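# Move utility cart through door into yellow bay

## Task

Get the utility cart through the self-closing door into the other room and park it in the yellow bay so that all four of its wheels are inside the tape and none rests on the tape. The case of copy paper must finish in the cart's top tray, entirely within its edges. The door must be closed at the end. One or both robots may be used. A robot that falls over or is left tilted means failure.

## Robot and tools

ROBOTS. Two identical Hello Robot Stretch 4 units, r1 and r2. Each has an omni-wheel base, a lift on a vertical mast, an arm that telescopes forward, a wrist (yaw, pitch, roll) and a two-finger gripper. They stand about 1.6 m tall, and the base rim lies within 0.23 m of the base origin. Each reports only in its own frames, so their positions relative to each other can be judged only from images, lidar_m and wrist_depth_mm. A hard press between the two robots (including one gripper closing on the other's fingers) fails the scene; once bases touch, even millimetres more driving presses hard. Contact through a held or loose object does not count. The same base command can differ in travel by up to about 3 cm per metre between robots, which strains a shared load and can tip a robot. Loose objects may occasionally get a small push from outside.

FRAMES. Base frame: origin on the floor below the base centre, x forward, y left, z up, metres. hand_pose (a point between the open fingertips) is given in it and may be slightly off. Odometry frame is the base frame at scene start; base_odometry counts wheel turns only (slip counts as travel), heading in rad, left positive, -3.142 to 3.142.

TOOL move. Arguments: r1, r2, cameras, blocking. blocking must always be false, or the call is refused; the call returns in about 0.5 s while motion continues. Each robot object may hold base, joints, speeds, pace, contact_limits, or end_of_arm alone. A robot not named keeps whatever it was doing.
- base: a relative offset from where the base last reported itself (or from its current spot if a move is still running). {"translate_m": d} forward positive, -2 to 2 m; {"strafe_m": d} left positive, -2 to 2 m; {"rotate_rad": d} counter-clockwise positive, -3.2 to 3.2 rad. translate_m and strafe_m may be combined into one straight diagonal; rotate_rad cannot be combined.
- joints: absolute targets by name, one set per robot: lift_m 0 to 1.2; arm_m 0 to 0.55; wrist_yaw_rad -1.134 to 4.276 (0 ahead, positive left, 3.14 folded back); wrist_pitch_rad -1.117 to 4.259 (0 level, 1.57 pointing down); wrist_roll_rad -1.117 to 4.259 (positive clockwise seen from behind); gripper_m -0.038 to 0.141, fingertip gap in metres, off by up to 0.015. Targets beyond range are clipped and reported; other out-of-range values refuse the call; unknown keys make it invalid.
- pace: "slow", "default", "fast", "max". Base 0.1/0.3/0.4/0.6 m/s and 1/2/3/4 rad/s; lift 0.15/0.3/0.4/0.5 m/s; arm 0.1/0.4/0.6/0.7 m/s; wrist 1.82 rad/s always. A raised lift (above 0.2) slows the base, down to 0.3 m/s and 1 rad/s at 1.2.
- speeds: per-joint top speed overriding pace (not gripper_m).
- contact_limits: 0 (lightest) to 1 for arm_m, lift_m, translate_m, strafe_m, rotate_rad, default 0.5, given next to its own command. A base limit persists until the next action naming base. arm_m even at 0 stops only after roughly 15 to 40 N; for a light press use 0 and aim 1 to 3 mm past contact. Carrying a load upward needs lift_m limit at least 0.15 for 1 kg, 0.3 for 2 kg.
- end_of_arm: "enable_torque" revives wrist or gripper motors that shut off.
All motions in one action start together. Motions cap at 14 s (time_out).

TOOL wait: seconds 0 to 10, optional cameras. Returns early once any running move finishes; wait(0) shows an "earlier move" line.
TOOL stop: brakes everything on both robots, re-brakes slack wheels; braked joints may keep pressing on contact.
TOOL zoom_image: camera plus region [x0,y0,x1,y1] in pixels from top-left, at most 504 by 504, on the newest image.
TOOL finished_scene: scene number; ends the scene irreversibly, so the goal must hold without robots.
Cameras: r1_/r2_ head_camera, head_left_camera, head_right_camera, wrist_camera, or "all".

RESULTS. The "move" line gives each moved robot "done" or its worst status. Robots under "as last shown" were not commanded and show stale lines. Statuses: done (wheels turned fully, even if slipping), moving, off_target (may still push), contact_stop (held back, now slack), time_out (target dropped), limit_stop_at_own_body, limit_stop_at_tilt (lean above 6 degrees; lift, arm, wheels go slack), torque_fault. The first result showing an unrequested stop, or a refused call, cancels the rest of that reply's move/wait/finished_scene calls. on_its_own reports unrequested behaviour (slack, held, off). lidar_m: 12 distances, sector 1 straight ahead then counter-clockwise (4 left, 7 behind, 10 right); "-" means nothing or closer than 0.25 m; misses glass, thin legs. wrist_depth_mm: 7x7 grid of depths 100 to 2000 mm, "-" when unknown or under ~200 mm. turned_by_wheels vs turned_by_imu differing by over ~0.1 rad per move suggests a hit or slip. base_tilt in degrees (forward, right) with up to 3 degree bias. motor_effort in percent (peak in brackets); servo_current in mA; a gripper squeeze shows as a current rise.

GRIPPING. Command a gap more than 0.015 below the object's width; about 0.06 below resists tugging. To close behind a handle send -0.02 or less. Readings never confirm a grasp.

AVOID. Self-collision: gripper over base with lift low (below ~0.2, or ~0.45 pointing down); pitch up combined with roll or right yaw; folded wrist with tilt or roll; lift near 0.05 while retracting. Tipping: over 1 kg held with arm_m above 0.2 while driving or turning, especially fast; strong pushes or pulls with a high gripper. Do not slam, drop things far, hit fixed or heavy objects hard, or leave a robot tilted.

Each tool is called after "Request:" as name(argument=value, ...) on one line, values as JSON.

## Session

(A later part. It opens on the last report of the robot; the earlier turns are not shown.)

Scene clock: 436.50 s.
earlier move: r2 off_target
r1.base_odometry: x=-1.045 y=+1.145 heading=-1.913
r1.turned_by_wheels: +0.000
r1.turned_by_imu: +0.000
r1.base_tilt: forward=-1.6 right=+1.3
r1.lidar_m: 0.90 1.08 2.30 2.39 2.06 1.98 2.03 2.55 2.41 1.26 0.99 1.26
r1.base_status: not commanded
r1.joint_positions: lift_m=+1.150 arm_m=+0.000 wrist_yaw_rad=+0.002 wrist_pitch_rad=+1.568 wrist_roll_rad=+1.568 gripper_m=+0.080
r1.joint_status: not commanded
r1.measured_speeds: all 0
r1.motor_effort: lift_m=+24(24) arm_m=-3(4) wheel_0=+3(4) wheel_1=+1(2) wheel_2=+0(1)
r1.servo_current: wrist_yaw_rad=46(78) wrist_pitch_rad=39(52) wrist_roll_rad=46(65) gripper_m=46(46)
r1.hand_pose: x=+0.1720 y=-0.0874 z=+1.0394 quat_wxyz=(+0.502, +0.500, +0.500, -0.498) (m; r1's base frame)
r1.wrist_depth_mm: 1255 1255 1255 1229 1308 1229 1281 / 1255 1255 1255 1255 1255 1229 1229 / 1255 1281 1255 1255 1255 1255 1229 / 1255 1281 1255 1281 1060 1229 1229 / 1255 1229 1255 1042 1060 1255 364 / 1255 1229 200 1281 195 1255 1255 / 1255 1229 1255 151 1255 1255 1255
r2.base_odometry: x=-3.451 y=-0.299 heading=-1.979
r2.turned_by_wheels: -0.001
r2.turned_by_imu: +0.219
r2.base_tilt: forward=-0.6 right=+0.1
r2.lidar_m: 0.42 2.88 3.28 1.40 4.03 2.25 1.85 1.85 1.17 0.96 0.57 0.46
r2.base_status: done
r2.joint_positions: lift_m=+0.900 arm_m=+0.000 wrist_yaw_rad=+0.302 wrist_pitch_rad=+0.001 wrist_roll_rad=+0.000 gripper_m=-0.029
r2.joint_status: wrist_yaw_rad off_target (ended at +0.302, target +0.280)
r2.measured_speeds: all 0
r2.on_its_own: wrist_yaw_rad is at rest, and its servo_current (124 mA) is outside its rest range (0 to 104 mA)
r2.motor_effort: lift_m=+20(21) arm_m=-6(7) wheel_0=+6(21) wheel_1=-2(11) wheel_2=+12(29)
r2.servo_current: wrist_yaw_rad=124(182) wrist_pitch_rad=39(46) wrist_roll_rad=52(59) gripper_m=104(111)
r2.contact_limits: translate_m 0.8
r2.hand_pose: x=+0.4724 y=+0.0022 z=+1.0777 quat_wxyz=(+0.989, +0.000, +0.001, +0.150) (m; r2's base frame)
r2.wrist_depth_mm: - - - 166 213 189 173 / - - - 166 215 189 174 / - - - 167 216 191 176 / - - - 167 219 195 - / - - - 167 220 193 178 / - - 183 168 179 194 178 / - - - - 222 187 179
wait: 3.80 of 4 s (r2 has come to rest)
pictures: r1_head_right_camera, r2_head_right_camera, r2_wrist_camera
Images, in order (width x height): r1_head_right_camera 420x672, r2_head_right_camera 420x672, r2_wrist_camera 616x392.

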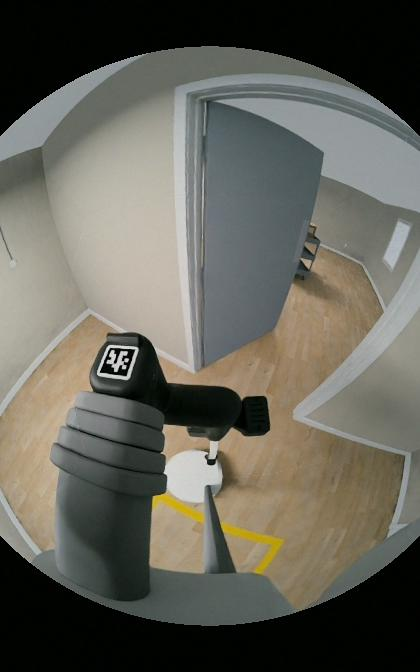

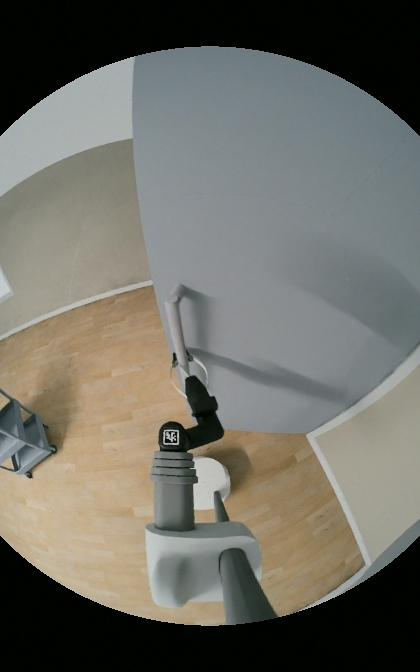

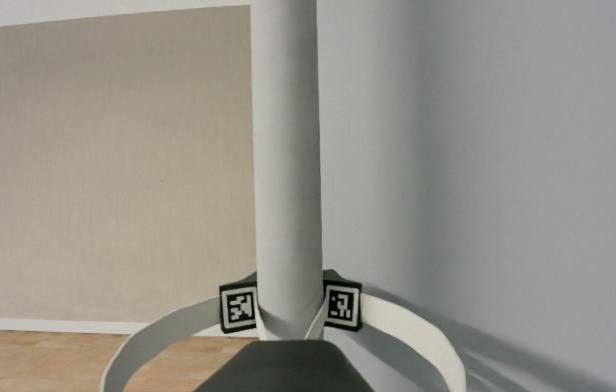

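Request:
move(r2={"base": {"translate_m": -0.245, "strafe_m": -0.04}, "joints": {"wrist_yaw_rad": 0.302}, "pace": "slow", "contact_limits": {"translate_m": 0.8}}, blocking=false)

Request:
wait(seconds=4, cameras=["r2_wrist_camera", "r2_head_right_camera", "r1_head_right_camera"])

Scene clock: 449.57 s.
move: r2 moving
r1: as last shown
r1.lidar_m: 0.90 1.05 2.30 2.37 2.10 1.98 2.02 2.54 2.40 1.24 0.97 1.27
r1.motor_effort: lift_m=+24(24) arm_m=-4(4) wheel_0=+3(3) wheel_1=+1(1) wheel_2=+0(1)
r1.servo_current: wrist_yaw_rad=59(59) wrist_pitch_rad=46(46) wrist_roll_rad=26(59) gripper_m=46(46)
r1.wrist_depth_mm: 1255 1229 1229 1255 1255 1229 1255 / 1255 1229 1229 1255 1255 1281 1255 / 1255 1281 1255 1255 1255 1255 1255 / 1281 1255 1255 1255 1042 1229 1255 / 1229 1255 1281 1042 1060 1255 364 / 1229 1281 200 1255 195 1255 1255 / 1281 1229 1281 151 1281 1281 1229
r2.base_odometry: x=-3.448 y=-0.287 heading=-1.978
r2.turned_by_wheels: +0.001
r2.turned_by_imu: +0.002
r2.base_tilt: forward=-0.6 right=+0.0
r2.lidar_m: 0.41 2.89 3.31 1.42 4.04 2.23 1.86 1.83 1.18 0.98 0.59 0.48
r2.base_status: translate_m moving; strafe_m moving
r2.joint_positions: lift_m=+0.900 arm_m=+0.000 wrist_yaw_rad=+0.313 wrist_pitch_rad=+0.001 wrist_roll_rad=+0.000 gripper_m=-0.029
r2.joint_status: wrist_yaw_rad moving
r2.measured_speeds: translate_m=-0.048 strafe_m=-0.008 rotate_rad=+0.000 lift_m=+0.000 arm_m=+0.000 wrist_yaw_rad=+0.011 wrist_pitch_rad=+0.000 wrist_roll_rad=+0.000
r2.motor_effort: lift_m=+21(21) arm_m=-6(7) wheel_0=+0(5) wheel_1=-10(10) wheel_2=+22(23)
r2.servo_current: wrist_yaw_rad=52(124) wrist_pitch_rad=39(46) wrist_roll_rad=52(52) gripper_m=111(111)
r2.contact_limits: translate_m 0.8
r2.hand_pose: x=+0.4724 y=+0.0056 z=+1.0777 quat_wxyz=(+0.988, +0.000, +0.001, +0.156) (m; r2's base frame)
r2.wrist_depth_mm: - - - 165 214 189 173 / - - - 165 215 190 175 / - - - 166 218 193 176 / - - - 167 220 196 - / - - - 167 221 193 178 / - - 185 168 179 195 179 / - - - - 222 186 179
pictures: none

Scene clock: 452.80 s.
earlier move: r2 done
r1.base_odometry: x=-1.045 y=+1.145 heading=-1.913
r1.turned_by_wheels: +0.000
r1.turned_by_imu: +0.000
r1.base_tilt: forward=-1.6 right=+1.3
r1.lidar_m: 0.91 1.09 2.31 2.33 2.09 1.94 2.03 2.57 2.40 1.25 0.95 1.44
r1.base_status: not commanded
r1.joint_positions: lift_m=+1.150 arm_m=+0.000 wrist_yaw_rad=+0.002 wrist_pitch_rad=+1.568 wrist_roll_rad=+1.568 gripper_m=+0.080
r1.joint_status: not commanded
r1.measured_speeds: all 0
r1.motor_effort: lift_m=+24(24) arm_m=-3(4) wheel_0=+4(4) wheel_1=+2(2) wheel_2=+0(1)
r1.servo_current: wrist_yaw_rad=52(65) wrist_pitch_rad=39(52) wrist_roll_rad=52(72) gripper_m=52(52)
r1.hand_pose: x=+0.1720 y=-0.0874 z=+1.0394 quat_wxyz=(+0.502, +0.500, +0.500, -0.498) (m; r1's base frame)
r1.wrist_depth_mm: 1255 1255 1255 1255 1281 1255 1229 / 1255 1229 1229 1308 1255 1281 1281 / 1255 1281 1255 1229 1255 1255 1281 / 1281 1255 1255 1255 1042 1255 1255 / 1255 1281 1255 1042 1042 1255 362 / 1255 1255 199 1255 196 1255 1255 / 1281 1255 1281 151 1255 1281 1229
r2.base_odometry: x=-3.391 y=-0.059 heading=-1.977
r2.turned_by_wheels: +0.001
r2.turned_by_imu: +0.098
r2.base_tilt: forward=-0.7 right=+0.0
r2.lidar_m: 0.39 3.11 1.49 1.48 3.02 1.88 1.65 1.66 1.13 0.97 0.66 0.49
r2.base_status: done
r2.joint_positions: lift_m=+0.900 arm_m=+0.000 wrist_yaw_rad=+0.323 wrist_pitch_rad=+0.001 wrist_roll_rad=+0.000 gripper_m=-0.029
r2.joint_status: all done
r2.measured_speeds: all 0
r2.on_its_own: wrist_yaw_rad is at rest, and its servo_current (130 mA) is outside its rest range (0 to 104 mA)
r2.motor_effort: lift_m=+20(21) arm_m=-6(7) wheel_0=+9(15) wheel_1=-5(11) wheel_2=+19(27)
r2.servo_current: wrist_yaw_rad=130(137) wrist_pitch_rad=46(46) wrist_roll_rad=52(59) gripper_m=104(111)
r2.contact_limits: translate_m 0.8
r2.hand_pose: x=+0.4723 y=+0.0087 z=+1.0777 quat_wxyz=(+0.987, +0.000, +0.001, +0.161) (m; r2's base frame)
r2.wrist_depth_mm: - - - 164 215 194 - / - - - 164 216 194 181 / - - - 170 218 197 182 / - - - 170 220 198 184 / - - - 167 222 199 185 / - - 185 167 212 198 186 / - - - - 220 194 186
wait: 3.23 of 4 s (r2 has come to rest)
pictures: r1_head_right_camera, r2_head_right_camera, r2_wrist_camera
Images, in order (width x height): r1_head_right_camera 420x672, r2_head_right_camera 420x672, r2_wrist_camera 616x392.

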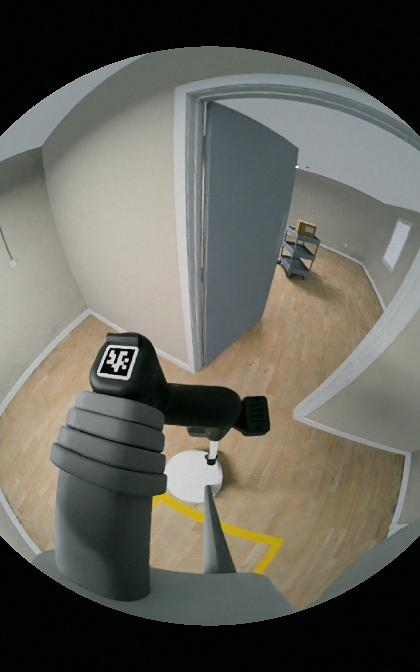

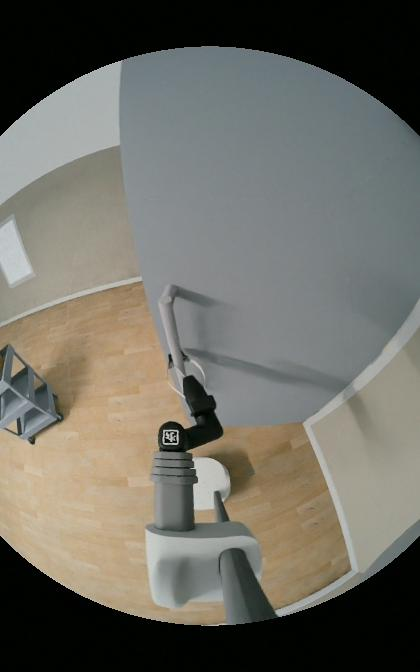

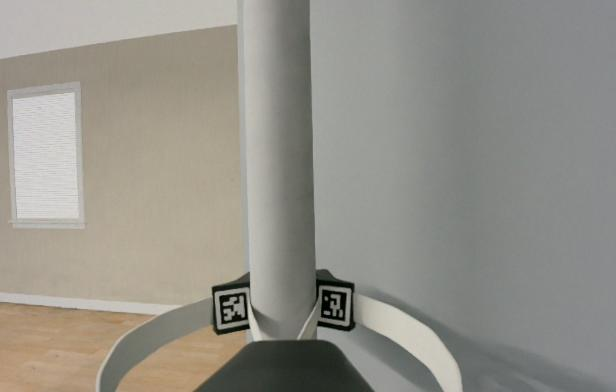

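Request:
move(r2={"base": {"translate_m": -0.30, "strafe_m": -0.10}, "pace": "slow", "contact_limits": {"translate_m": 0.8}}, r1={"base": {"translate_m": 1.10, "strafe_m": -0.62}, "pace": "default", "contact_limits": {"translate_m": 0.2}}, blocking=false)

Request:
wait(seconds=4.5, cameras=[])

Request:
wait(seconds=3, cameras=["r2_wrist_camera", "r2_head_right_camera", "r1_head_right_camera", "r1_head_camera"])

Scene clock: 473.73 s.
move: r1 moving; r2 moving
r1.base_odometry: x=-1.073 y=+1.121 heading=-1.913
r1.turned_by_wheels: +0.000
r1.turned_by_imu: +0.000
r1.base_tilt: forward=-1.6 right=+1.3
r1.lidar_m: 0.91 1.04 2.32 2.37 2.14 2.01 2.05 2.54 2.40 1.22 0.91 1.45
r1.base_status: translate_m moving; strafe_m moving
r1.joint_positions: lift_m=+1.150 arm_m=+0.000 wrist_yaw_rad=+0.002 wrist_pitch_rad=+1.568 wrist_roll_rad=+1.568 gripper_m=+0.080
r1.joint_status: not commanded
r1.measured_speeds: translate_m=+0.121 strafe_m=-0.068 rotate_rad=-0.005 lift_m=+0.000 arm_m=+0.000 wrist_yaw_rad=+0.000 wrist_pitch_rad=+0.000 wrist_roll_rad=+0.000
r1.motor_effort: lift_m=+24(24) arm_m=-4(4) wheel_0=+10(10) wheel_1=+2(6) wheel_2=-7(8)
r1.servo_current: wrist_yaw_rad=46(65) wrist_pitch_rad=46(46) wrist_roll_rad=59(59) gripper_m=39(46)
r1.contact_limits: translate_m 0.2
r1.hand_pose: x=+0.1720 y=-0.0874 z=+1.0394 quat_wxyz=(+0.502, +0.500, +0.500, -0.498) (m; r1's base frame)
r1.wrist_depth_mm: 1229 1255 1255 1255 1255 1255 1255 / 1255 1255 1255 1255 1281 1229 1255 / 1229 1229 1229 1255 1255 1255 1255 / 1255 1229 1308 1281 1042 1229 1255 / 1255 1255 1255 1042 1060 1281 370 / 1255 1255 200 1229 195 1255 1255 / 1229 1255 1255 151 1281 1281 1255
r2.base_odometry: x=-3.390 y=-0.046 heading=-1.975
r2.turned_by_wheels: +0.002
r2.turned_by_imu: +0.007
r2.base_tilt: forward=-0.6 right=+0.0
r2.lidar_m: 0.40 3.12 1.47 1.48 3.02 1.87 1.64 1.65 1.11 0.97 0.66 0.48
r2.base_status: translate_m moving; strafe_m moving
r2.joint_positions: lift_m=+0.900 arm_m=+0.000 wrist_yaw_rad=+0.323 wrist_pitch_rad=+0.001 wrist_roll_rad=+0.000 gripper_m=-0.029
r2.joint_status: not commanded
r2.measured_speeds: translate_m=-0.045 strafe_m=-0.018 rotate_rad=+0.002 lift_m=+0.000 arm_m=+0.000 wrist_yaw_rad=+0.000 wrist_pitch_rad=+0.000 wrist_roll_rad=+0.000
r2.motor_effort: lift_m=+20(21) arm_m=-6(6) wheel_0=+7(11) wheel_1=-6(9) wheel_2=+23(25)
r2.servo_current: wrist_yaw_rad=137(137) wrist_pitch_rad=39(46) wrist_roll_rad=39(59) gripper_m=98(104)
r2.contact_limits: translate_m 0.8
r2.hand_pose: x=+0.4723 y=+0.0087 z=+1.0777 quat_wxyz=(+0.987, +0.000, +0.001, +0.161) (m; r2's base frame)
r2.wrist_depth_mm: - - - 173 215 193 - / - - - 165 216 195 181 / - - - 172 217 197 182 / - - - 172 219 198 183 / - - - 171 221 198 185 / - - 181 167 212 197 185 / - - - - 220 194 186
pictures: none

Scene clock: 477.70 s.
earlier move: r1 moving; r2 done
r1.base_odometry: x=-1.932 y=+0.374 heading=-1.912
r1.turned_by_wheels: +0.000
r1.turned_by_imu: -0.003
r1.base_tilt: forward=-1.6 right=+1.3
r1.lidar_m: 0.70 0.45 0.43 0.47 3.19 3.14 3.23 0.52 0.70 2.39 3.15 2.07
r1.base_status: translate_m moving; strafe_m moving
r1.joint_positions: lift_m=+1.150 arm_m=+0.000 wrist_yaw_rad=+0.002 wrist_pitch_rad=+1.568 wrist_roll_rad=+1.568 gripper_m=+0.080
r1.joint_status: not commanded
r1.measured_speeds: translate_m=+0.201 strafe_m=-0.113 rotate_rad=+0.002 lift_m=+0.000 arm_m=+0.000 wrist_yaw_rad=+0.000 wrist_pitch_rad=+0.000 wrist_roll_rad=+0.000
r1.motor_effort: lift_m=+24(24) arm_m=-3(4) wheel_0=+4(11) wheel_1=+3(6) wheel_2=-2(10)
r1.servo_current: wrist_yaw_rad=46(72) wrist_pitch_rad=33(52) wrist_roll_rad=39(65) gripper_m=46(52)
r1.contact_limits: translate_m 0.2
r1.hand_pose: x=+0.1720 y=-0.0874 z=+1.0394 quat_wxyz=(+0.502, +0.500, +0.500, -0.498) (m; r1's base frame)
r1.wrist_depth_mm: 1255 1281 1255 1255 1255 1229 - / 1255 1255 1255 1229 1255 1255 - / 1255 1255 1255 1229 1229 1255 1229 / 1255 1229 1229 1255 1042 1255 1229 / 1229 1255 1255 1042 1042 1255 359 / - 1229 200 1281 195 1255 1255 / - 149 - 151 1281 1281 1255
r2.base_odometry: x=-3.364 y=+0.256 heading=-1.975
r2.turned_by_wheels: +0.000
r2.turned_by_imu: +0.246
r2.base_tilt: forward=-0.7 right=+0.0
r2.lidar_m: 0.42 3.52 1.63 4.67 1.96 1.48 1.43 1.23 0.93 0.89 0.63 0.48
r2.base_status: done
r2.joint_positions: lift_m=+0.900 arm_m=+0.000 wrist_yaw_rad=+0.324 wrist_pitch_rad=+0.001 wrist_roll_rad=+0.000 gripper_m=-0.029
r2.joint_status: not commanded
r2.measured_speeds: all 0
r2.motor_effort: lift_m=+20(21) arm_m=-6(6) wheel_0=+11(16) wheel_1=+1(12) wheel_2=+13(27)
r2.servo_current: wrist_yaw_rad=124(137) wrist_pitch_rad=39(46) wrist_roll_rad=52(59) gripper_m=111(111)
r2.contact_limits: translate_m 0.8
r2.hand_pose: x=+0.4722 y=+0.0089 z=+1.0777 quat_wxyz=(+0.987, +0.000, +0.001, +0.161) (m; r2's base frame)
r2.wrist_depth_mm: - - - 163 214 193 178 / - - - 163 216 193 179 / - - - 168 217 195 181 / - - - 168 219 199 182 / - - - 165 221 198 182 / - - 185 167 213 198 183 / 1661 - - - 220 193 -
wait: 3.97 of 4.5 s (r2 has come to rest)
pictures: none
No camera images: "cameras" was empty.

Scene clock: 478.77 s.
earlier move: r1 done
r1.base_odometry: x=-1.998 y=+0.316 heading=-1.913
r1.turned_by_wheels: +0.000
r1.turned_by_imu: +0.000
r1.base_tilt: forward=-1.6 right=+1.3
r1.lidar_m: 0.66 0.46 0.42 0.46 3.32 3.23 3.31 0.54 0.95 2.38 3.13 1.99
r1.base_status: done
r1.joint_positions: lift_m=+1.150 arm_m=+0.000 wrist_yaw_rad=+0.002 wrist_pitch_rad=+1.568 wrist_roll_rad=+1.568 gripper_m=+0.080
r1.joint_status: not commanded
r1.measured_speeds: all 0
r1.motor_effort: lift_m=+24(24) arm_m=-3(4) wheel_0=+2(11) wheel_1=+3(6) wheel_2=+0(10)
r1.servo_current: wrist_yaw_rad=59(72) wrist_pitch_rad=46(52) wrist_roll_rad=46(72) gripper_m=39(52)
r1.contact_limits: translate_m 0.2
r1.hand_pose: x=+0.1720 y=-0.0874 z=+1.0394 quat_wxyz=(+0.502, +0.500, +0.500, -0.498) (m; r1's base frame)
r1.wrist_depth_mm: 1255 1255 1229 1255 1255 1255 1281 / 1281 1255 1229 1281 1255 1255 1182 / 1229 1229 1255 1255 1229 1255 1160 / 1255 1255 1255 1229 1042 1255 1255 / 1229 1255 1229 1042 1060 1229 366 / - - 200 1255 195 1281 1229 / - 149 - 151 1229 1255 1255
r2.base_odometry: x=-3.364 y=+0.256 heading=-1.975
r2.turned_by_wheels: +0.000
r2.turned_by_imu: +0.000
r2.base_tilt: forward=-0.7 right=+0.0
r2.lidar_m: 0.40 3.52 1.66 4.61 1.96 1.48 1.41 1.22 0.89 0.89 0.63 0.48
r2.base_status: done
r2.joint_positions: lift_m=+0.900 arm_m=+0.000 wrist_yaw_rad=+0.324 wrist_pitch_rad=+0.001 wrist_roll_rad=+0.000 gripper_m=-0.029
r2.joint_status: not commanded
r2.measured_speeds: all 0
r2.on_its_own: wrist_yaw_rad is at rest, and its servo_current (130 mA) is outside its rest range (0 to 104 mA)
r2.motor_effort: lift_m=+21(21) arm_m=-6(6) wheel_0=+12(16) wheel_1=+1(12) wheel_2=+13(27)
r2.servo_current: wrist_yaw_rad=130(143) wrist_pitch_rad=39(46) wrist_roll_rad=46(59) gripper_m=98(111)
r2.contact_limits: translate_m 0.8
r2.hand_pose: x=+0.4722 y=+0.0089 z=+1.0777 quat_wxyz=(+0.987, +0.000, +0.001, +0.161) (m; r2's base frame)
r2.wrist_depth_mm: - - - 163 215 192 178 / - - - 163 216 193 179 / - - - 169 217 195 181 / - - - 169 220 200 182 / - - - 166 221 197 183 / - - 185 167 211 198 184 / 1618 - - - 220 193 185
wait: 1.07 of 3 s (r1 has come to rest)
pictures: r1_head_camera, r1_head_right_camera, r2_head_right_camera, r2_wrist_camera
Images, in order (width x height): r1_head_camera 420x560, r1_head_right_camera 420x672, r2_head_right_camera 420x672, r2_wrist_camera 616x392.

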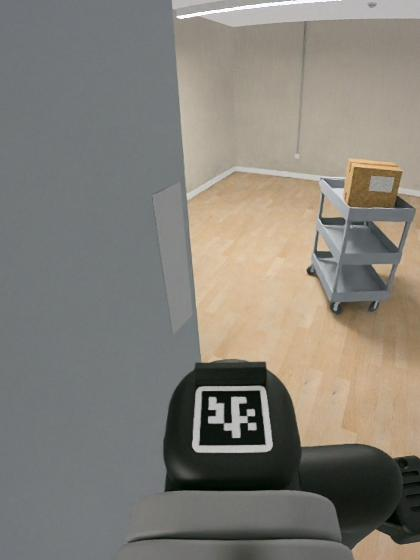

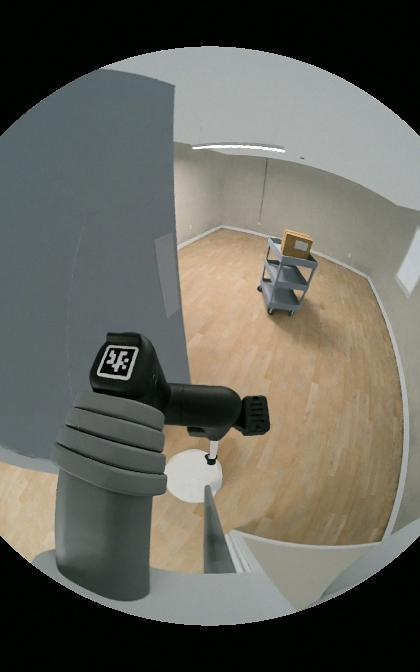

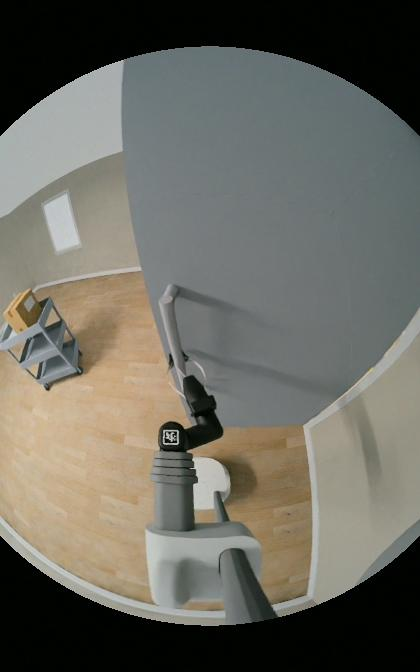

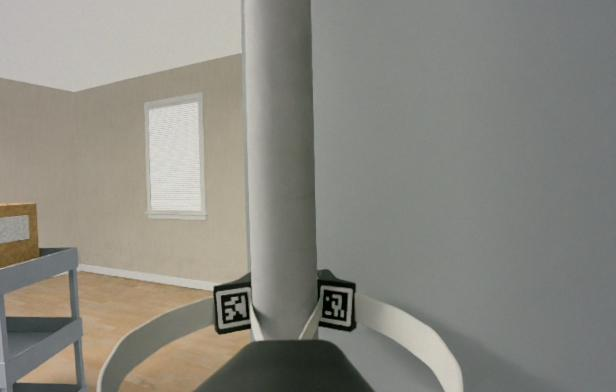

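Request:
move(r2={"base": {"translate_m": -0.155, "strafe_m": -0.02}, "pace": "slow", "contact_limits": {"translate_m": 0.8}}, blocking=false)

Request:
zoom_image(camera="r1_head_camera", region=[290, 140, 420, 330])

Request:
zoom_image(camera="r1_head_right_camera", region=[230, 210, 350, 340])

Scene clock: 491.87 s.
move: r2 moving
r1: as last shown
r1.lidar_m: 0.71 0.45 0.44 0.48 3.33 3.22 3.32 0.57 0.97 2.40 3.14 1.99
r1.motor_effort: lift_m=+24(24) arm_m=-3(4) wheel_0=+1(2) wheel_1=+3(3) wheel_2=+0(0)
r1.servo_current: wrist_yaw_rad=59(59) wrist_pitch_rad=46(46) wrist_roll_rad=52(52) gripper_m=39(52)
r1.contact_limits: translate_m 0.2
r1.wrist_depth_mm: 1255 1281 1281 1255 1255 1255 1229 / 1255 1255 1255 1229 1229 1255 1182 / 1255 1281 1255 1255 1281 1255 1138 / 1281 1255 1255 1255 1042 1255 1255 / 1255 1255 1255 1042 1042 1308 368 / - 1205 199 1255 195 1255 1255 / - 149 - 151 1255 1229 1255
r2.base_odometry: x=-3.361 y=+0.268 heading=-1.973
r2.turned_by_wheels: +0.002
r2.turned_by_imu: +0.002
r2.base_tilt: forward=-0.7 right=+0.0
r2.lidar_m: 0.41 3.52 1.63 4.58 1.92 1.48 1.40 1.21 0.91 0.89 0.63 0.46
r2.base_status: translate_m moving; strafe_m moving
r2.joint_positions: lift_m=+0.900 arm_m=+0.000 wrist_yaw_rad=+0.324 wrist_pitch_rad=+0.001 wrist_roll_rad=+0.000 gripper_m=-0.029
r2.joint_status: not commanded
r2.measured_speeds: translate_m=-0.049 strafe_m=-0.007 rotate_rad=+0.001 lift_m=+0.000 arm_m=+0.000 wrist_yaw_rad=+0.000 wrist_pitch_rad=+0.000 wrist_roll_rad=+0.000
r2.motor_effort: lift_m=+20(21) arm_m=-6(6) wheel_0=+3(12) wheel_1=-7(7) wheel_2=+21(23)
r2.servo_current: wrist_yaw_rad=137(137) wrist_pitch_rad=39(46) wrist_roll_rad=52(65) gripper_m=98(104)
r2.contact_limits: translate_m 0.8
r2.hand_pose: x=+0.4722 y=+0.0089 z=+1.0777 quat_wxyz=(+0.987, +0.000, +0.001, +0.161) (m; r2's base frame)
r2.wrist_depth_mm: - - - 163 216 195 179 / - - - 164 216 193 180 / - - - 169 218 196 181 / - - - 169 219 199 182 / 1537 - - 166 221 198 183 / - - 186 167 212 196 184 / 1618 - - - 220 193 -
pictures: none

Scaled by 2.653 from the camera's 420x560 image, which has a finer 600x800 frame.
This view is cut from an older image: the scene may have changed since it was taken.

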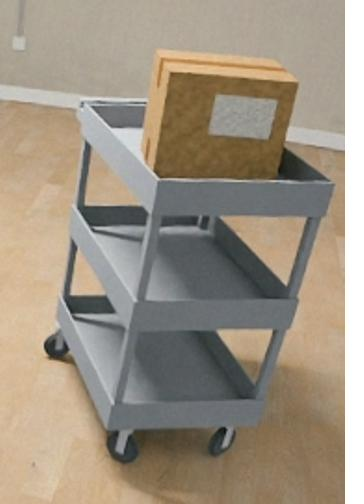

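Scaled by 3.877 from the camera's 420x672 image, which has a finer 600x960 frame.
This view is cut from an older image: the scene may have changed since it was taken.

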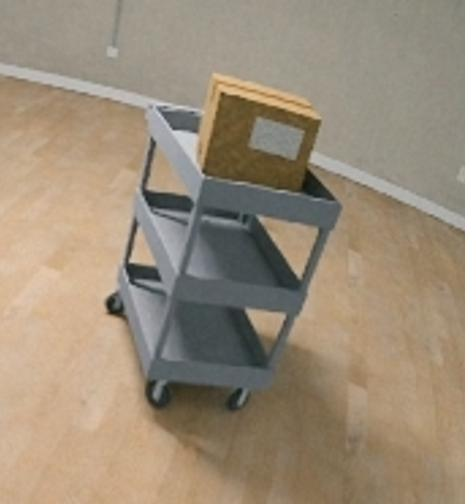

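Request:
move(r1={"base": {"translate_m": 1.243, "strafe_m": -1.172}, "joints": {"lift_m": 1.19, "gripper_m": 0.1}, "pace": "default", "contact_limits": {"translate_m": 0.2}}, blocking=false)

Request:
wait(seconds=2, cameras=["r2_wrist_camera", "r2_head_right_camera"])

Request:
wait(seconds=6, cameras=["r1_head_camera", "r1_wrist_camera", "r1_head_right_camera"])

Scene clock: 571.50 s.
earlier move: r2 done
move: r1 moving
r1.base_odometry: x=-2.027 y=+0.301 heading=-1.913
r1.turned_by_wheels: +0.000
r1.turned_by_imu: +0.000
r1.base_tilt: forward=-1.7 right=+1.2
r1.lidar_m: 3.68 0.58 0.51 0.51 3.46 3.25 3.35 0.57 1.05 2.40 3.11 1.96
r1.base_status: translate_m moving; strafe_m moving
r1.joint_positions: lift_m=+1.182 arm_m=+0.000 wrist_yaw_rad=+0.002 wrist_pitch_rad=+1.568 wrist_roll_rad=+1.568 gripper_m=+0.095
r1.joint_status: lift_m moving; gripper_m moving
r1.measured_speeds: translate_m=+0.093 strafe_m=-0.087 rotate_rad=+0.000 lift_m=+0.073 arm_m=+0.000 wrist_yaw_rad=+0.000 wrist_pitch_rad=+0.000 wrist_roll_rad=+0.000
r1.motor_effort: lift_m=+23(27) arm_m=-3(4) wheel_0=+9(11) wheel_1=-3(7) wheel_2=-8(8)
r1.servo_current: wrist_yaw_rad=33(59) wrist_pitch_rad=39(46) wrist_roll_rad=33(59) gripper_m=59(65)
r1.contact_limits: translate_m 0.2
r1.hand_pose: x=+0.1720 y=-0.0874 z=+1.0717 quat_wxyz=(+0.502, +0.500, +0.500, -0.498) (m; r1's base frame)
r1.wrist_depth_mm: 1308 1281 1255 1281 1281 1255 1308 / 1281 1308 1281 1281 1281 1281 1255 / 1281 1281 1308 1281 1255 1281 - / 1281 1255 1281 1281 1098 1281 1308 / 1281 1308 1281 1060 1060 1281 364 / 1255 1308 215 1281 197 1308 1281 / - 143 1308 144 1281 1255 1281
r2.base_odometry: x=-3.322 y=+0.406 heading=-1.973
r2.turned_by_wheels: +0.000
r2.turned_by_imu: +0.035
r2.base_tilt: forward=-0.7 right=+0.0
r2.lidar_m: 0.39 2.09 1.74 3.78 1.72 1.32 1.29 1.15 0.88 0.85 0.70 0.49
r2.base_status: done
r2.joint_positions: lift_m=+0.900 arm_m=+0.000 wrist_yaw_rad=+0.324 wrist_pitch_rad=+0.001 wrist_roll_rad=+0.000 gripper_m=-0.029
r2.joint_status: not commanded
r2.measured_speeds: all 0
r2.motor_effort: lift_m=+20(20) arm_m=-5(6) wheel_0=+9(10) wheel_1=-3(4) wheel_2=+17(18)
r2.servo_current: wrist_yaw_rad=124(143) wrist_pitch_rad=39(46) wrist_roll_rad=46(52) gripper_m=98(104)
r2.contact_limits: translate_m 0.8
r2.hand_pose: x=+0.4722 y=+0.0089 z=+1.0777 quat_wxyz=(+0.987, +0.000, +0.001, +0.161) (m; r2's base frame)
r2.wrist_depth_mm: - - - 172 219 201 189 / - - - 165 220 202 190 / - - - 171 221 204 191 / - - - 171 224 206 192 / 1464 - - 171 225 205 193 / - - 181 167 217 207 195 / 1397 - - - 224 203 195
pictures: none

Scene clock: 573.50 s.
earlier move: r1 moving
r1.base_odometry: x=-2.513 y=+0.052 heading=-1.913
r1.turned_by_wheels: +0.000
r1.turned_by_imu: -0.002
r1.base_tilt: forward=-1.6 right=+1.3
r1.lidar_m: 1.46 2.74 0.71 0.72 0.92 3.77 0.86 1.14 2.17 2.22 2.88 1.47
r1.base_status: translate_m moving; strafe_m moving
r1.joint_positions: lift_m=+1.190 arm_m=+0.000 wrist_yaw_rad=+0.002 wrist_pitch_rad=+1.568 wrist_roll_rad=+1.568 gripper_m=+0.100
r1.joint_status: all done
r1.measured_speeds: translate_m=+0.218 strafe_m=-0.207 rotate_rad=+0.000 lift_m=+0.000 arm_m=+0.000 wrist_yaw_rad=+0.000 wrist_pitch_rad=+0.000 wrist_roll_rad=+0.000
r1.motor_effort: lift_m=+24(27) arm_m=-4(4) wheel_0=+8(12) wheel_1=-4(7) wheel_2=-5(9)
r1.servo_current: wrist_yaw_rad=59(65) wrist_pitch_rad=46(52) wrist_roll_rad=59(65) gripper_m=39(65)
r1.contact_limits: translate_m 0.2
r1.hand_pose: x=+0.1720 y=-0.0874 z=+1.0794 quat_wxyz=(+0.502, +0.500, +0.500, -0.498) (m; r1's base frame)
r1.wrist_depth_mm: 1308 1281 1308 1281 1336 1308 1308 / 1281 1281 1336 1281 1281 1281 1281 / 1308 1308 1281 1308 1308 1255 1281 / 1281 1308 1308 1281 1098 1281 1308 / 1308 1336 1281 1078 1060 1308 357 / 1308 1281 215 1281 198 1308 1281 / 1281 1281 1281 145 1281 1308 1308
r2.base_odometry: x=-3.322 y=+0.406 heading=-1.973
r2.turned_by_wheels: +0.000
r2.turned_by_imu: +0.000
r2.base_tilt: forward=-0.6 right=+0.1
r2.lidar_m: 0.40 2.12 1.78 3.77 1.72 1.32 1.27 1.16 0.88 0.85 0.71 0.50
r2.base_status: done
r2.joint_positions: lift_m=+0.900 arm_m=+0.000 wrist_yaw_rad=+0.324 wrist_pitch_rad=+0.001 wrist_roll_rad=+0.000 gripper_m=-0.029
r2.joint_status: not commanded
r2.measured_speeds: all 0
r2.motor_effort: lift_m=+20(21) arm_m=-5(6) wheel_0=+10(10) wheel_1=-4(4) wheel_2=+17(18)
r2.servo_current: wrist_yaw_rad=124(143) wrist_pitch_rad=39(46) wrist_roll_rad=46(65) gripper_m=98(111)
r2.contact_limits: translate_m 0.8
r2.hand_pose: x=+0.4722 y=+0.0089 z=+1.0777 quat_wxyz=(+0.987, +0.000, +0.001, +0.161) (m; r2's base frame)
r2.wrist_depth_mm: - - - 172 219 202 190 / - - - 164 221 202 191 / - - - 171 222 204 192 / - - - 171 224 204 193 / 1499 - - 171 225 206 193 / - - 182 167 217 206 195 / 1397 - - - 224 202 195
wait: 2.00 s; no rest
pictures: r2_head_right_camera, r2_wrist_camera
Images, in order (width x height): r2_head_right_camera 420x672, r2_wrist_camera 616x392.

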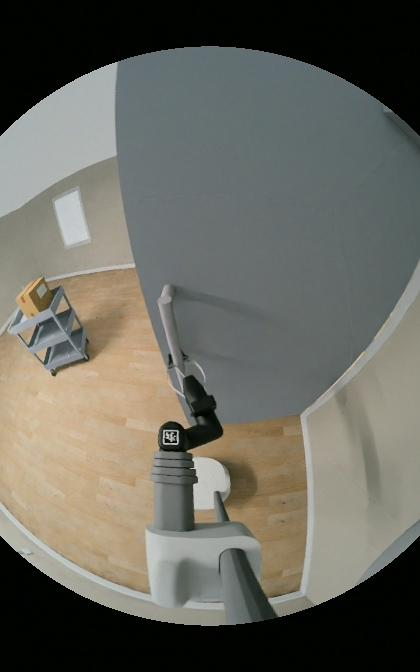

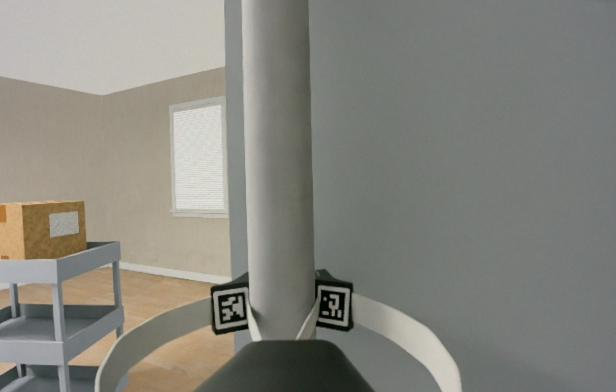

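Scene clock: 578.13 s.
earlier move: r1 done
r1.base_odometry: x=-3.519 y=-0.462 heading=-1.913
r1.turned_by_wheels: +0.000
r1.turned_by_imu: -0.004
r1.base_tilt: forward=-1.6 right=+1.3
r1.lidar_m: 0.58 0.62 2.90 1.41 1.44 1.90 1.92 1.96 1.84 1.89 2.45 3.86
r1.base_status: done
r1.joint_positions: lift_m=+1.190 arm_m=+0.000 wrist_yaw_rad=+0.002 wrist_pitch_rad=+1.568 wrist_roll_rad=+1.568 gripper_m=+0.100
r1.joint_status: all done
r1.measured_speeds: all 0
r1.motor_effort: lift_m=+24(27) arm_m=-4(4) wheel_0=+2(12) wheel_1=-2(7) wheel_2=-1(9)
r1.servo_current: wrist_yaw_rad=59(72) wrist_pitch_rad=46(52) wrist_roll_rad=59(65) gripper_m=39(65)
r1.contact_limits: translate_m 0.2
r1.hand_pose: x=+0.1720 y=-0.0874 z=+1.0794 quat_wxyz=(+0.502, +0.500, +0.500, -0.498) (m; r1's base frame)
r1.wrist_depth_mm: 1308 1308 1281 1308 1308 1281 1281 / 1281 1308 1308 1308 1281 1308 1308 / 1308 1255 1281 1308 1281 1281 1281 / 1281 1281 1281 1281 1060 1281 1255 / - 1138 1281 1060 1060 1308 366 / - 192 216 1308 197 1281 1281 / - 184 1308 145 1308 1281 1308
r2.base_odometry: x=-3.322 y=+0.406 heading=-1.973
r2.turned_by_wheels: +0.000
r2.turned_by_imu: +0.001
r2.base_tilt: forward=-0.7 right=+0.0
r2.lidar_m: 0.39 1.72 1.74 3.76 1.72 1.32 1.27 1.15 0.88 0.85 0.69 0.48
r2.base_status: done
r2.joint_positions: lift_m=+0.900 arm_m=+0.000 wrist_yaw_rad=+0.324 wrist_pitch_rad=+0.001 wrist_roll_rad=+0.000 gripper_m=-0.029
r2.joint_status: not commanded
r2.measured_speeds: all 0
r2.on_its_own: wrist_yaw_rad is at rest, and its servo_current (117 mA) is outside its rest range (0 to 104 mA)
r2.motor_effort: lift_m=+20(21) arm_m=-6(6) wheel_0=+9(10) wheel_1=-4(4) wheel_2=+18(18)
r2.servo_current: wrist_yaw_rad=117(143) wrist_pitch_rad=39(46) wrist_roll_rad=46(65) gripper_m=104(111)
r2.contact_limits: translate_m 0.8
r2.hand_pose: x=+0.4722 y=+0.0089 z=+1.0777 quat_wxyz=(+0.987, +0.000, +0.001, +0.161) (m; r2's base frame)
r2.wrist_depth_mm: - - - 172 218 202 190 / - - - 165 220 202 190 / - - 1708 171 221 204 192 / - - - 172 222 205 192 / 1499 - - 171 225 206 194 / - - 181 167 218 207 195 / 1366 - - - 224 203 195
wait: 4.63 of 6 s (r1 has come to rest)
pictures: r1_head_camera, r1_head_right_camera, r1_wrist_camera
Images, in order (width x height): r1_head_camera 420x560, r1_head_right_camera 420x672, r1_wrist_camera 616x392.

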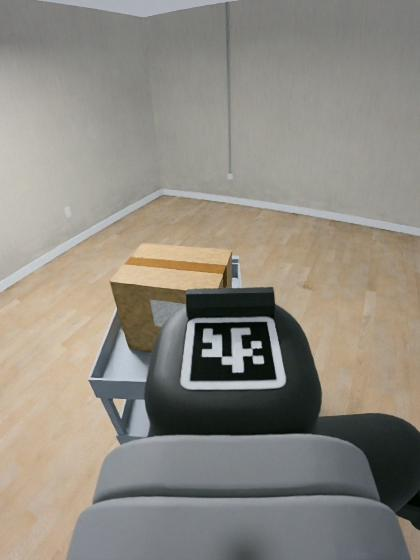

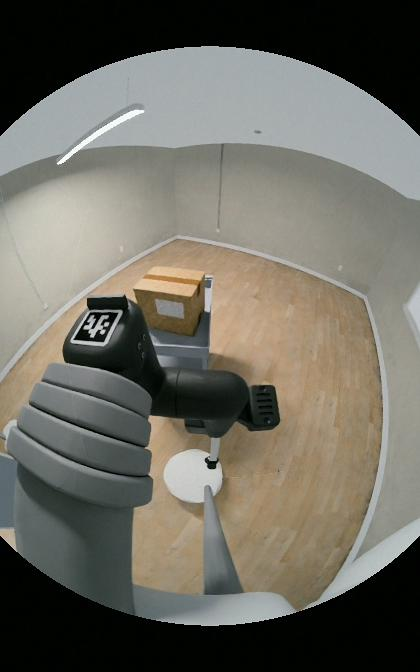

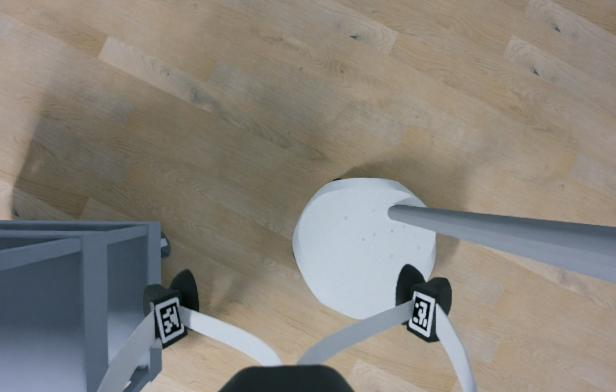

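Request:
move(r1={"base": {"translate_m": 0.14, "strafe_m": 0.085}, "joints": {"arm_m": 0.2}, "pace": "default", "contact_limits": {"translate_m": 0.2}}, blocking=false)

Request:
wait(seconds=3, cameras=["r1_head_camera", "r1_wrist_camera"])

Scene clock: 601.37 s.
move: r1 moving
r1.base_odometry: x=-3.512 y=-0.497 heading=-1.913
r1.turned_by_wheels: +0.000
r1.turned_by_imu: +0.000
r1.base_tilt: forward=-1.6 right=+1.3
r1.lidar_m: 0.55 0.58 2.87 1.42 1.41 1.92 1.95 2.01 1.86 1.91 2.49 3.83
r1.base_status: translate_m moving; strafe_m moving
r1.joint_positions: lift_m=+1.190 arm_m=+0.051 wrist_yaw_rad=+0.002 wrist_pitch_rad=+1.568 wrist_roll_rad=+1.568 gripper_m=+0.100
r1.joint_status: arm_m moving
r1.measured_speeds: translate_m=+0.119 strafe_m=+0.072 rotate_rad=+0.001 lift_m=+0.000 arm_m=+0.195 wrist_yaw_rad=+0.000 wrist_pitch_rad=+0.000 wrist_roll_rad=+0.000
r1.motor_effort: lift_m=+24(24) arm_m=+4(6) wheel_0=-3(4) wheel_1=+10(10) wheel_2=-8(9)
r1.servo_current: wrist_yaw_rad=46(65) wrist_pitch_rad=39(46) wrist_roll_rad=46(65) gripper_m=39(46)
r1.contact_limits: translate_m 0.2
r1.hand_pose: x=+0.2226 y=-0.0874 z=+1.0794 quat_wxyz=(+0.502, +0.499, +0.501, -0.498) (m; r1's base frame)
r1.wrist_depth_mm: 1281 1281 1281 1308 1308 1281 1336 / 1281 1281 1281 1281 1308 1308 1308 / 1281 1308 1281 1255 1308 1336 1281 / 1281 1308 1308 1281 1098 1281 1308 / 634 - 1336 1118 1078 1308 1308 / 496 190 216 1308 197 1281 1308 / - - 1308 145 1308 1308 1308
r2.base_odometry: x=-3.322 y=+0.406 heading=-1.973
r2.turned_by_wheels: +0.000
r2.turned_by_imu: +0.000
r2.base_tilt: forward=-0.7 right=+0.0
r2.lidar_m: 0.38 1.70 1.75 3.77 1.69 1.32 1.29 1.14 0.89 0.86 0.69 0.48
r2.base_status: not commanded
r2.joint_positions: lift_m=+0.900 arm_m=+0.000 wrist_yaw_rad=+0.324 wrist_pitch_rad=+0.001 wrist_roll_rad=+0.000 gripper_m=-0.029
r2.joint_status: not commanded
r2.measured_speeds: all 0
r2.motor_effort: lift_m=+20(21) arm_m=-5(6) wheel_0=+9(10) wheel_1=-4(4) wheel_2=+18(18)
r2.servo_current: wrist_yaw_rad=130(137) wrist_pitch_rad=39(46) wrist_roll_rad=52(59) gripper_m=104(104)
r2.contact_limits: translate_m 0.8
r2.hand_pose: x=+0.4722 y=+0.0089 z=+1.0777 quat_wxyz=(+0.987, +0.000, +0.001, +0.161) (m; r2's base frame)
r2.wrist_depth_mm: - - - 172 218 201 189 / - - - 164 220 202 191 / - - 1618 171 221 203 192 / - - - 171 223 204 193 / 1499 - - 170 224 206 193 / - - 181 167 217 207 195 / 1366 - - - 224 202 195
pictures: none

Scene clock: 602.67 s.
earlier move: r1 done
r1.base_odometry: x=-3.486 y=-0.623 heading=-1.913
r1.turned_by_wheels: +0.000
r1.turned_by_imu: +0.000
r1.base_tilt: forward=-1.6 right=+1.3
r1.lidar_m: 0.45 0.45 2.75 1.65 1.38 1.99 2.03 2.08 1.98 2.00 2.61 0.48
r1.base_status: done
r1.joint_positions: lift_m=+1.190 arm_m=+0.200 wrist_yaw_rad=+0.002 wrist_pitch_rad=+1.568 wrist_roll_rad=+1.568 gripper_m=+0.100
r1.joint_status: all done
r1.measured_speeds: all 0
r1.motor_effort: lift_m=+24(24) arm_m=+4(8) wheel_0=-3(5) wheel_1=+1(10) wheel_2=+1(10)
r1.servo_current: wrist_yaw_rad=52(78) wrist_pitch_rad=39(52) wrist_roll_rad=59(65) gripper_m=39(46)
r1.contact_limits: translate_m 0.2
r1.hand_pose: x=+0.3718 y=-0.0874 z=+1.0794 quat_wxyz=(+0.502, +0.499, +0.501, -0.498) (m; r1's base frame)
r1.wrist_depth_mm: 1308 1336 1308 1281 1281 1255 1255 / 1308 1281 1255 1281 1308 1281 1308 / 1281 1281 1308 1308 1281 1281 1281 / 504 508 842 1281 1118 1281 1281 / 459 504 508 1281 1098 1078 1281 / 347 449 211 1281 198 1281 1229 / 359 473 477 145 1281 1281 1281
r2.base_odometry: x=-3.322 y=+0.406 heading=-1.973
r2.turned_by_wheels: +0.000
r2.turned_by_imu: +0.000
r2.base_tilt: forward=-0.7 right=+0.0
r2.lidar_m: 0.41 1.66 1.73 3.81 1.72 1.31 1.29 1.13 0.89 0.86 0.70 0.50
r2.base_status: not commanded
r2.joint_positions: lift_m=+0.900 arm_m=+0.000 wrist_yaw_rad=+0.324 wrist_pitch_rad=+0.001 wrist_roll_rad=+0.000 gripper_m=-0.029
r2.joint_status: not commanded
r2.measured_speeds: all 0
r2.on_its_own: wrist_yaw_rad is at rest, and its servo_current (124 mA) is outside its rest range (0 to 104 mA)
r2.motor_effort: lift_m=+20(21) arm_m=-5(6) wheel_0=+9(10) wheel_1=-4(4) wheel_2=+17(18)
r2.servo_current: wrist_yaw_rad=124(150) wrist_pitch_rad=46(46) wrist_roll_rad=39(59) gripper_m=104(104)
r2.contact_limits: translate_m 0.8
r2.hand_pose: x=+0.4722 y=+0.0089 z=+1.0777 quat_wxyz=(+0.987, +0.000, +0.001, +0.161) (m; r2's base frame)
r2.wrist_depth_mm: - - - 172 219 202 189 / - - 263 165 220 202 191 / - - 1661 171 222 204 191 / - - - 171 224 205 193 / 1499 - - 171 225 206 193 / - - 181 167 216 207 195 / 1397 - 1708 - 224 203 195
wait: 1.30 of 3 s (r1 has come to rest)
pictures: r1_head_camera, r1_wrist_camera
Images, in order (width x height): r1_head_camera 420x560, r1_wrist_camera 616x392.

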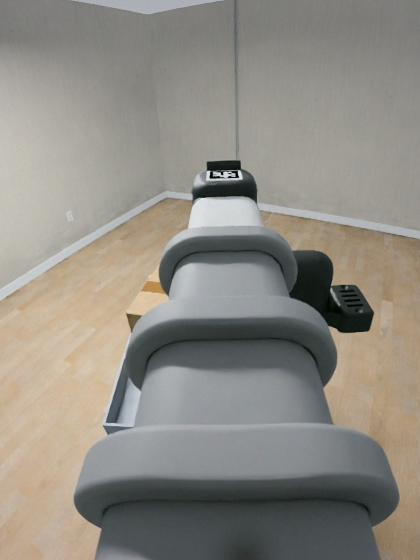

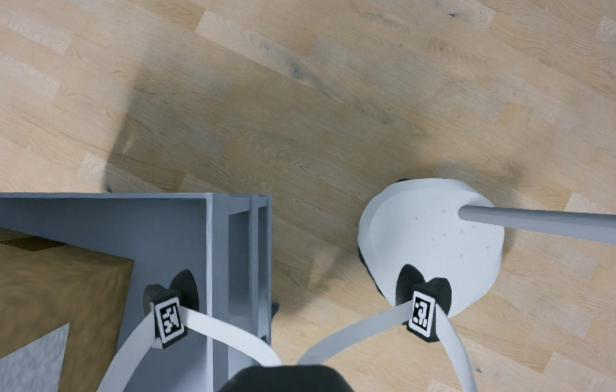

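Request:
move(r1={"base": {"translate_m": 0.076, "strafe_m": 0.16}, "joints": {"arm_m": 0.23}, "pace": "default", "contact_limits": {"translate_m": 0.2}}, blocking=false)

Request:
wait(seconds=3, cameras=["r1_wrist_camera"])

Scene clock: 618.67 s.
move: r1 moving
r1.base_odometry: x=-3.463 y=-0.645 heading=-1.913
r1.turned_by_wheels: +0.000
r1.turned_by_imu: +0.000
r1.base_tilt: forward=-1.6 right=+1.2
r1.lidar_m: 0.44 0.46 2.72 1.64 1.35 1.98 2.02 2.15 2.00 2.04 2.64 0.45
r1.base_status: translate_m moving; strafe_m moving
r1.joint_positions: lift_m=+1.190 arm_m=+0.229 wrist_yaw_rad=+0.002 wrist_pitch_rad=+1.568 wrist_roll_rad=+1.568 gripper_m=+0.100
r1.joint_status: arm_m moving
r1.measured_speeds: translate_m=+0.053 strafe_m=+0.110 rotate_rad=+0.003 lift_m=+0.000 arm_m=+0.024 wrist_yaw_rad=+0.000 wrist_pitch_rad=+0.000 wrist_roll_rad=+0.000
r1.motor_effort: lift_m=+24(24) arm_m=+7(7) wheel_0=-6(9) wheel_1=+8(9) wheel_2=-5(5)
r1.servo_current: wrist_yaw_rad=46(59) wrist_pitch_rad=39(46) wrist_roll_rad=52(65) gripper_m=46(52)
r1.contact_limits: translate_m 0.2
r1.hand_pose: x=+0.4014 y=-0.0874 z=+1.0794 quat_wxyz=(+0.502, +0.499, +0.501, -0.498) (m; r1's base frame)
r1.wrist_depth_mm: 1255 1281 1281 1308 1255 1308 1281 / 1281 1281 1308 1308 1281 1281 1281 / 1308 1281 1308 1281 1308 1281 1308 / 504 504 504 1308 1138 1060 1281 / 357 477 504 1281 1060 1098 1281 / 293 370 215 1281 197 1308 1281 / 297 389 504 140 1281 1308 1308
r2.base_odometry: x=-3.322 y=+0.406 heading=-1.973
r2.turned_by_wheels: +0.000
r2.turned_by_imu: +0.000
r2.base_tilt: forward=-0.7 right=+0.1
r2.lidar_m: 0.40 1.63 1.76 3.77 1.71 1.31 1.28 1.15 0.88 0.86 0.69 0.50
r2.base_status: not commanded
r2.joint_positions: lift_m=+0.900 arm_m=+0.000 wrist_yaw_rad=+0.324 wrist_pitch_rad=+0.001 wrist_roll_rad=+0.000 gripper_m=-0.029
r2.joint_status: not commanded
r2.measured_speeds: all 0
r2.motor_effort: lift_m=+20(21) arm_m=-5(6) wheel_0=+10(10) wheel_1=-4(4) wheel_2=+18(18)
r2.servo_current: wrist_yaw_rad=124(137) wrist_pitch_rad=46(52) wrist_roll_rad=52(52) gripper_m=98(111)
r2.contact_limits: translate_m 0.8
r2.hand_pose: x=+0.4722 y=+0.0089 z=+1.0777 quat_wxyz=(+0.987, +0.000, +0.001, +0.161) (m; r2's base frame)
r2.wrist_depth_mm: - - - 172 219 201 190 / - - 263 165 220 202 191 / - - 1661 171 220 204 191 / - - 1618 171 223 204 192 / 1464 - 1661 171 225 206 193 / - - 181 167 217 208 195 / 1397 - 1661 - 224 203 196
pictures: none

Scene clock: 620.13 s.
earlier move: r1 done
r1.base_odometry: x=-3.361 y=-0.748 heading=-1.913
r1.turned_by_wheels: +0.000
r1.turned_by_imu: +0.001
r1.base_tilt: forward=-1.6 right=+1.3
r1.lidar_m: 0.37 0.40 2.58 1.50 1.27 2.01 2.03 2.28 2.13 2.21 2.81 0.38
r1.base_status: done
r1.joint_positions: lift_m=+1.190 arm_m=+0.230 wrist_yaw_rad=+0.002 wrist_pitch_rad=+1.568 wrist_roll_rad=+1.568 gripper_m=+0.100
r1.joint_status: all done
r1.measured_speeds: all 0
r1.motor_effort: lift_m=+24(24) arm_m=+4(7) wheel_0=-2(9) wheel_1=+1(11) wheel_2=-1(6)
r1.servo_current: wrist_yaw_rad=46(59) wrist_pitch_rad=39(52) wrist_roll_rad=39(65) gripper_m=46(52)
r1.contact_limits: translate_m 0.2
r1.hand_pose: x=+0.4018 y=-0.0874 z=+1.0794 quat_wxyz=(+0.502, +0.499, +0.501, -0.498) (m; r1's base frame)
r1.wrist_depth_mm: 1281 1281 1308 1281 1308 1281 1308 / 229 442 508 1281 1281 1308 1281 / 229 286 504 1281 1308 1336 1308 / 230 306 508 1308 1229 1308 1308 / 228 329 504 1308 1098 1098 1308 / 228 298 508 508 198 1308 1308 / 239 300 508 140 1308 1308 1281
r2.base_odometry: x=-3.322 y=+0.406 heading=-1.973
r2.turned_by_wheels: +0.000
r2.turned_by_imu: +0.000
r2.base_tilt: forward=-0.7 right=+0.0
r2.lidar_m: 0.40 1.52 1.76 3.79 1.68 1.32 1.26 1.17 0.88 0.84 0.69 0.50
r2.base_status: not commanded
r2.joint_positions: lift_m=+0.900 arm_m=+0.000 wrist_yaw_rad=+0.324 wrist_pitch_rad=+0.001 wrist_roll_rad=+0.000 gripper_m=-0.029
r2.joint_status: not commanded
r2.measured_speeds: all 0
r2.on_its_own: wrist_yaw_rad is at rest, and its servo_current (130 mA) is outside its rest range (0 to 104 mA)
r2.motor_effort: lift_m=+20(21) arm_m=-5(6) wheel_0=+9(10) wheel_1=-4(4) wheel_2=+18(18)
r2.servo_current: wrist_yaw_rad=130(137) wrist_pitch_rad=46(52) wrist_roll_rad=52(59) gripper_m=104(111)
r2.contact_limits: translate_m 0.8
r2.hand_pose: x=+0.4722 y=+0.0089 z=+1.0777 quat_wxyz=(+0.987, +0.000, +0.001, +0.161) (m; r2's base frame)
r2.wrist_depth_mm: - - - 173 218 201 189 / - - 264 165 220 202 189 / - - 1499 171 221 204 192 / - - 1537 171 223 204 193 / 1464 - 1537 170 224 207 193 / - - 181 167 218 208 195 / 1397 - - - 224 203 196
wait: 1.47 of 3 s (r1 has come to rest)
pictures: r1_wrist_camera
Images, in order (width x height): r1_wrist_camera 616x392.

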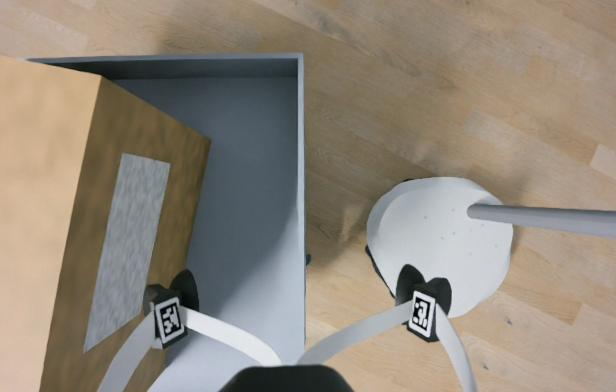

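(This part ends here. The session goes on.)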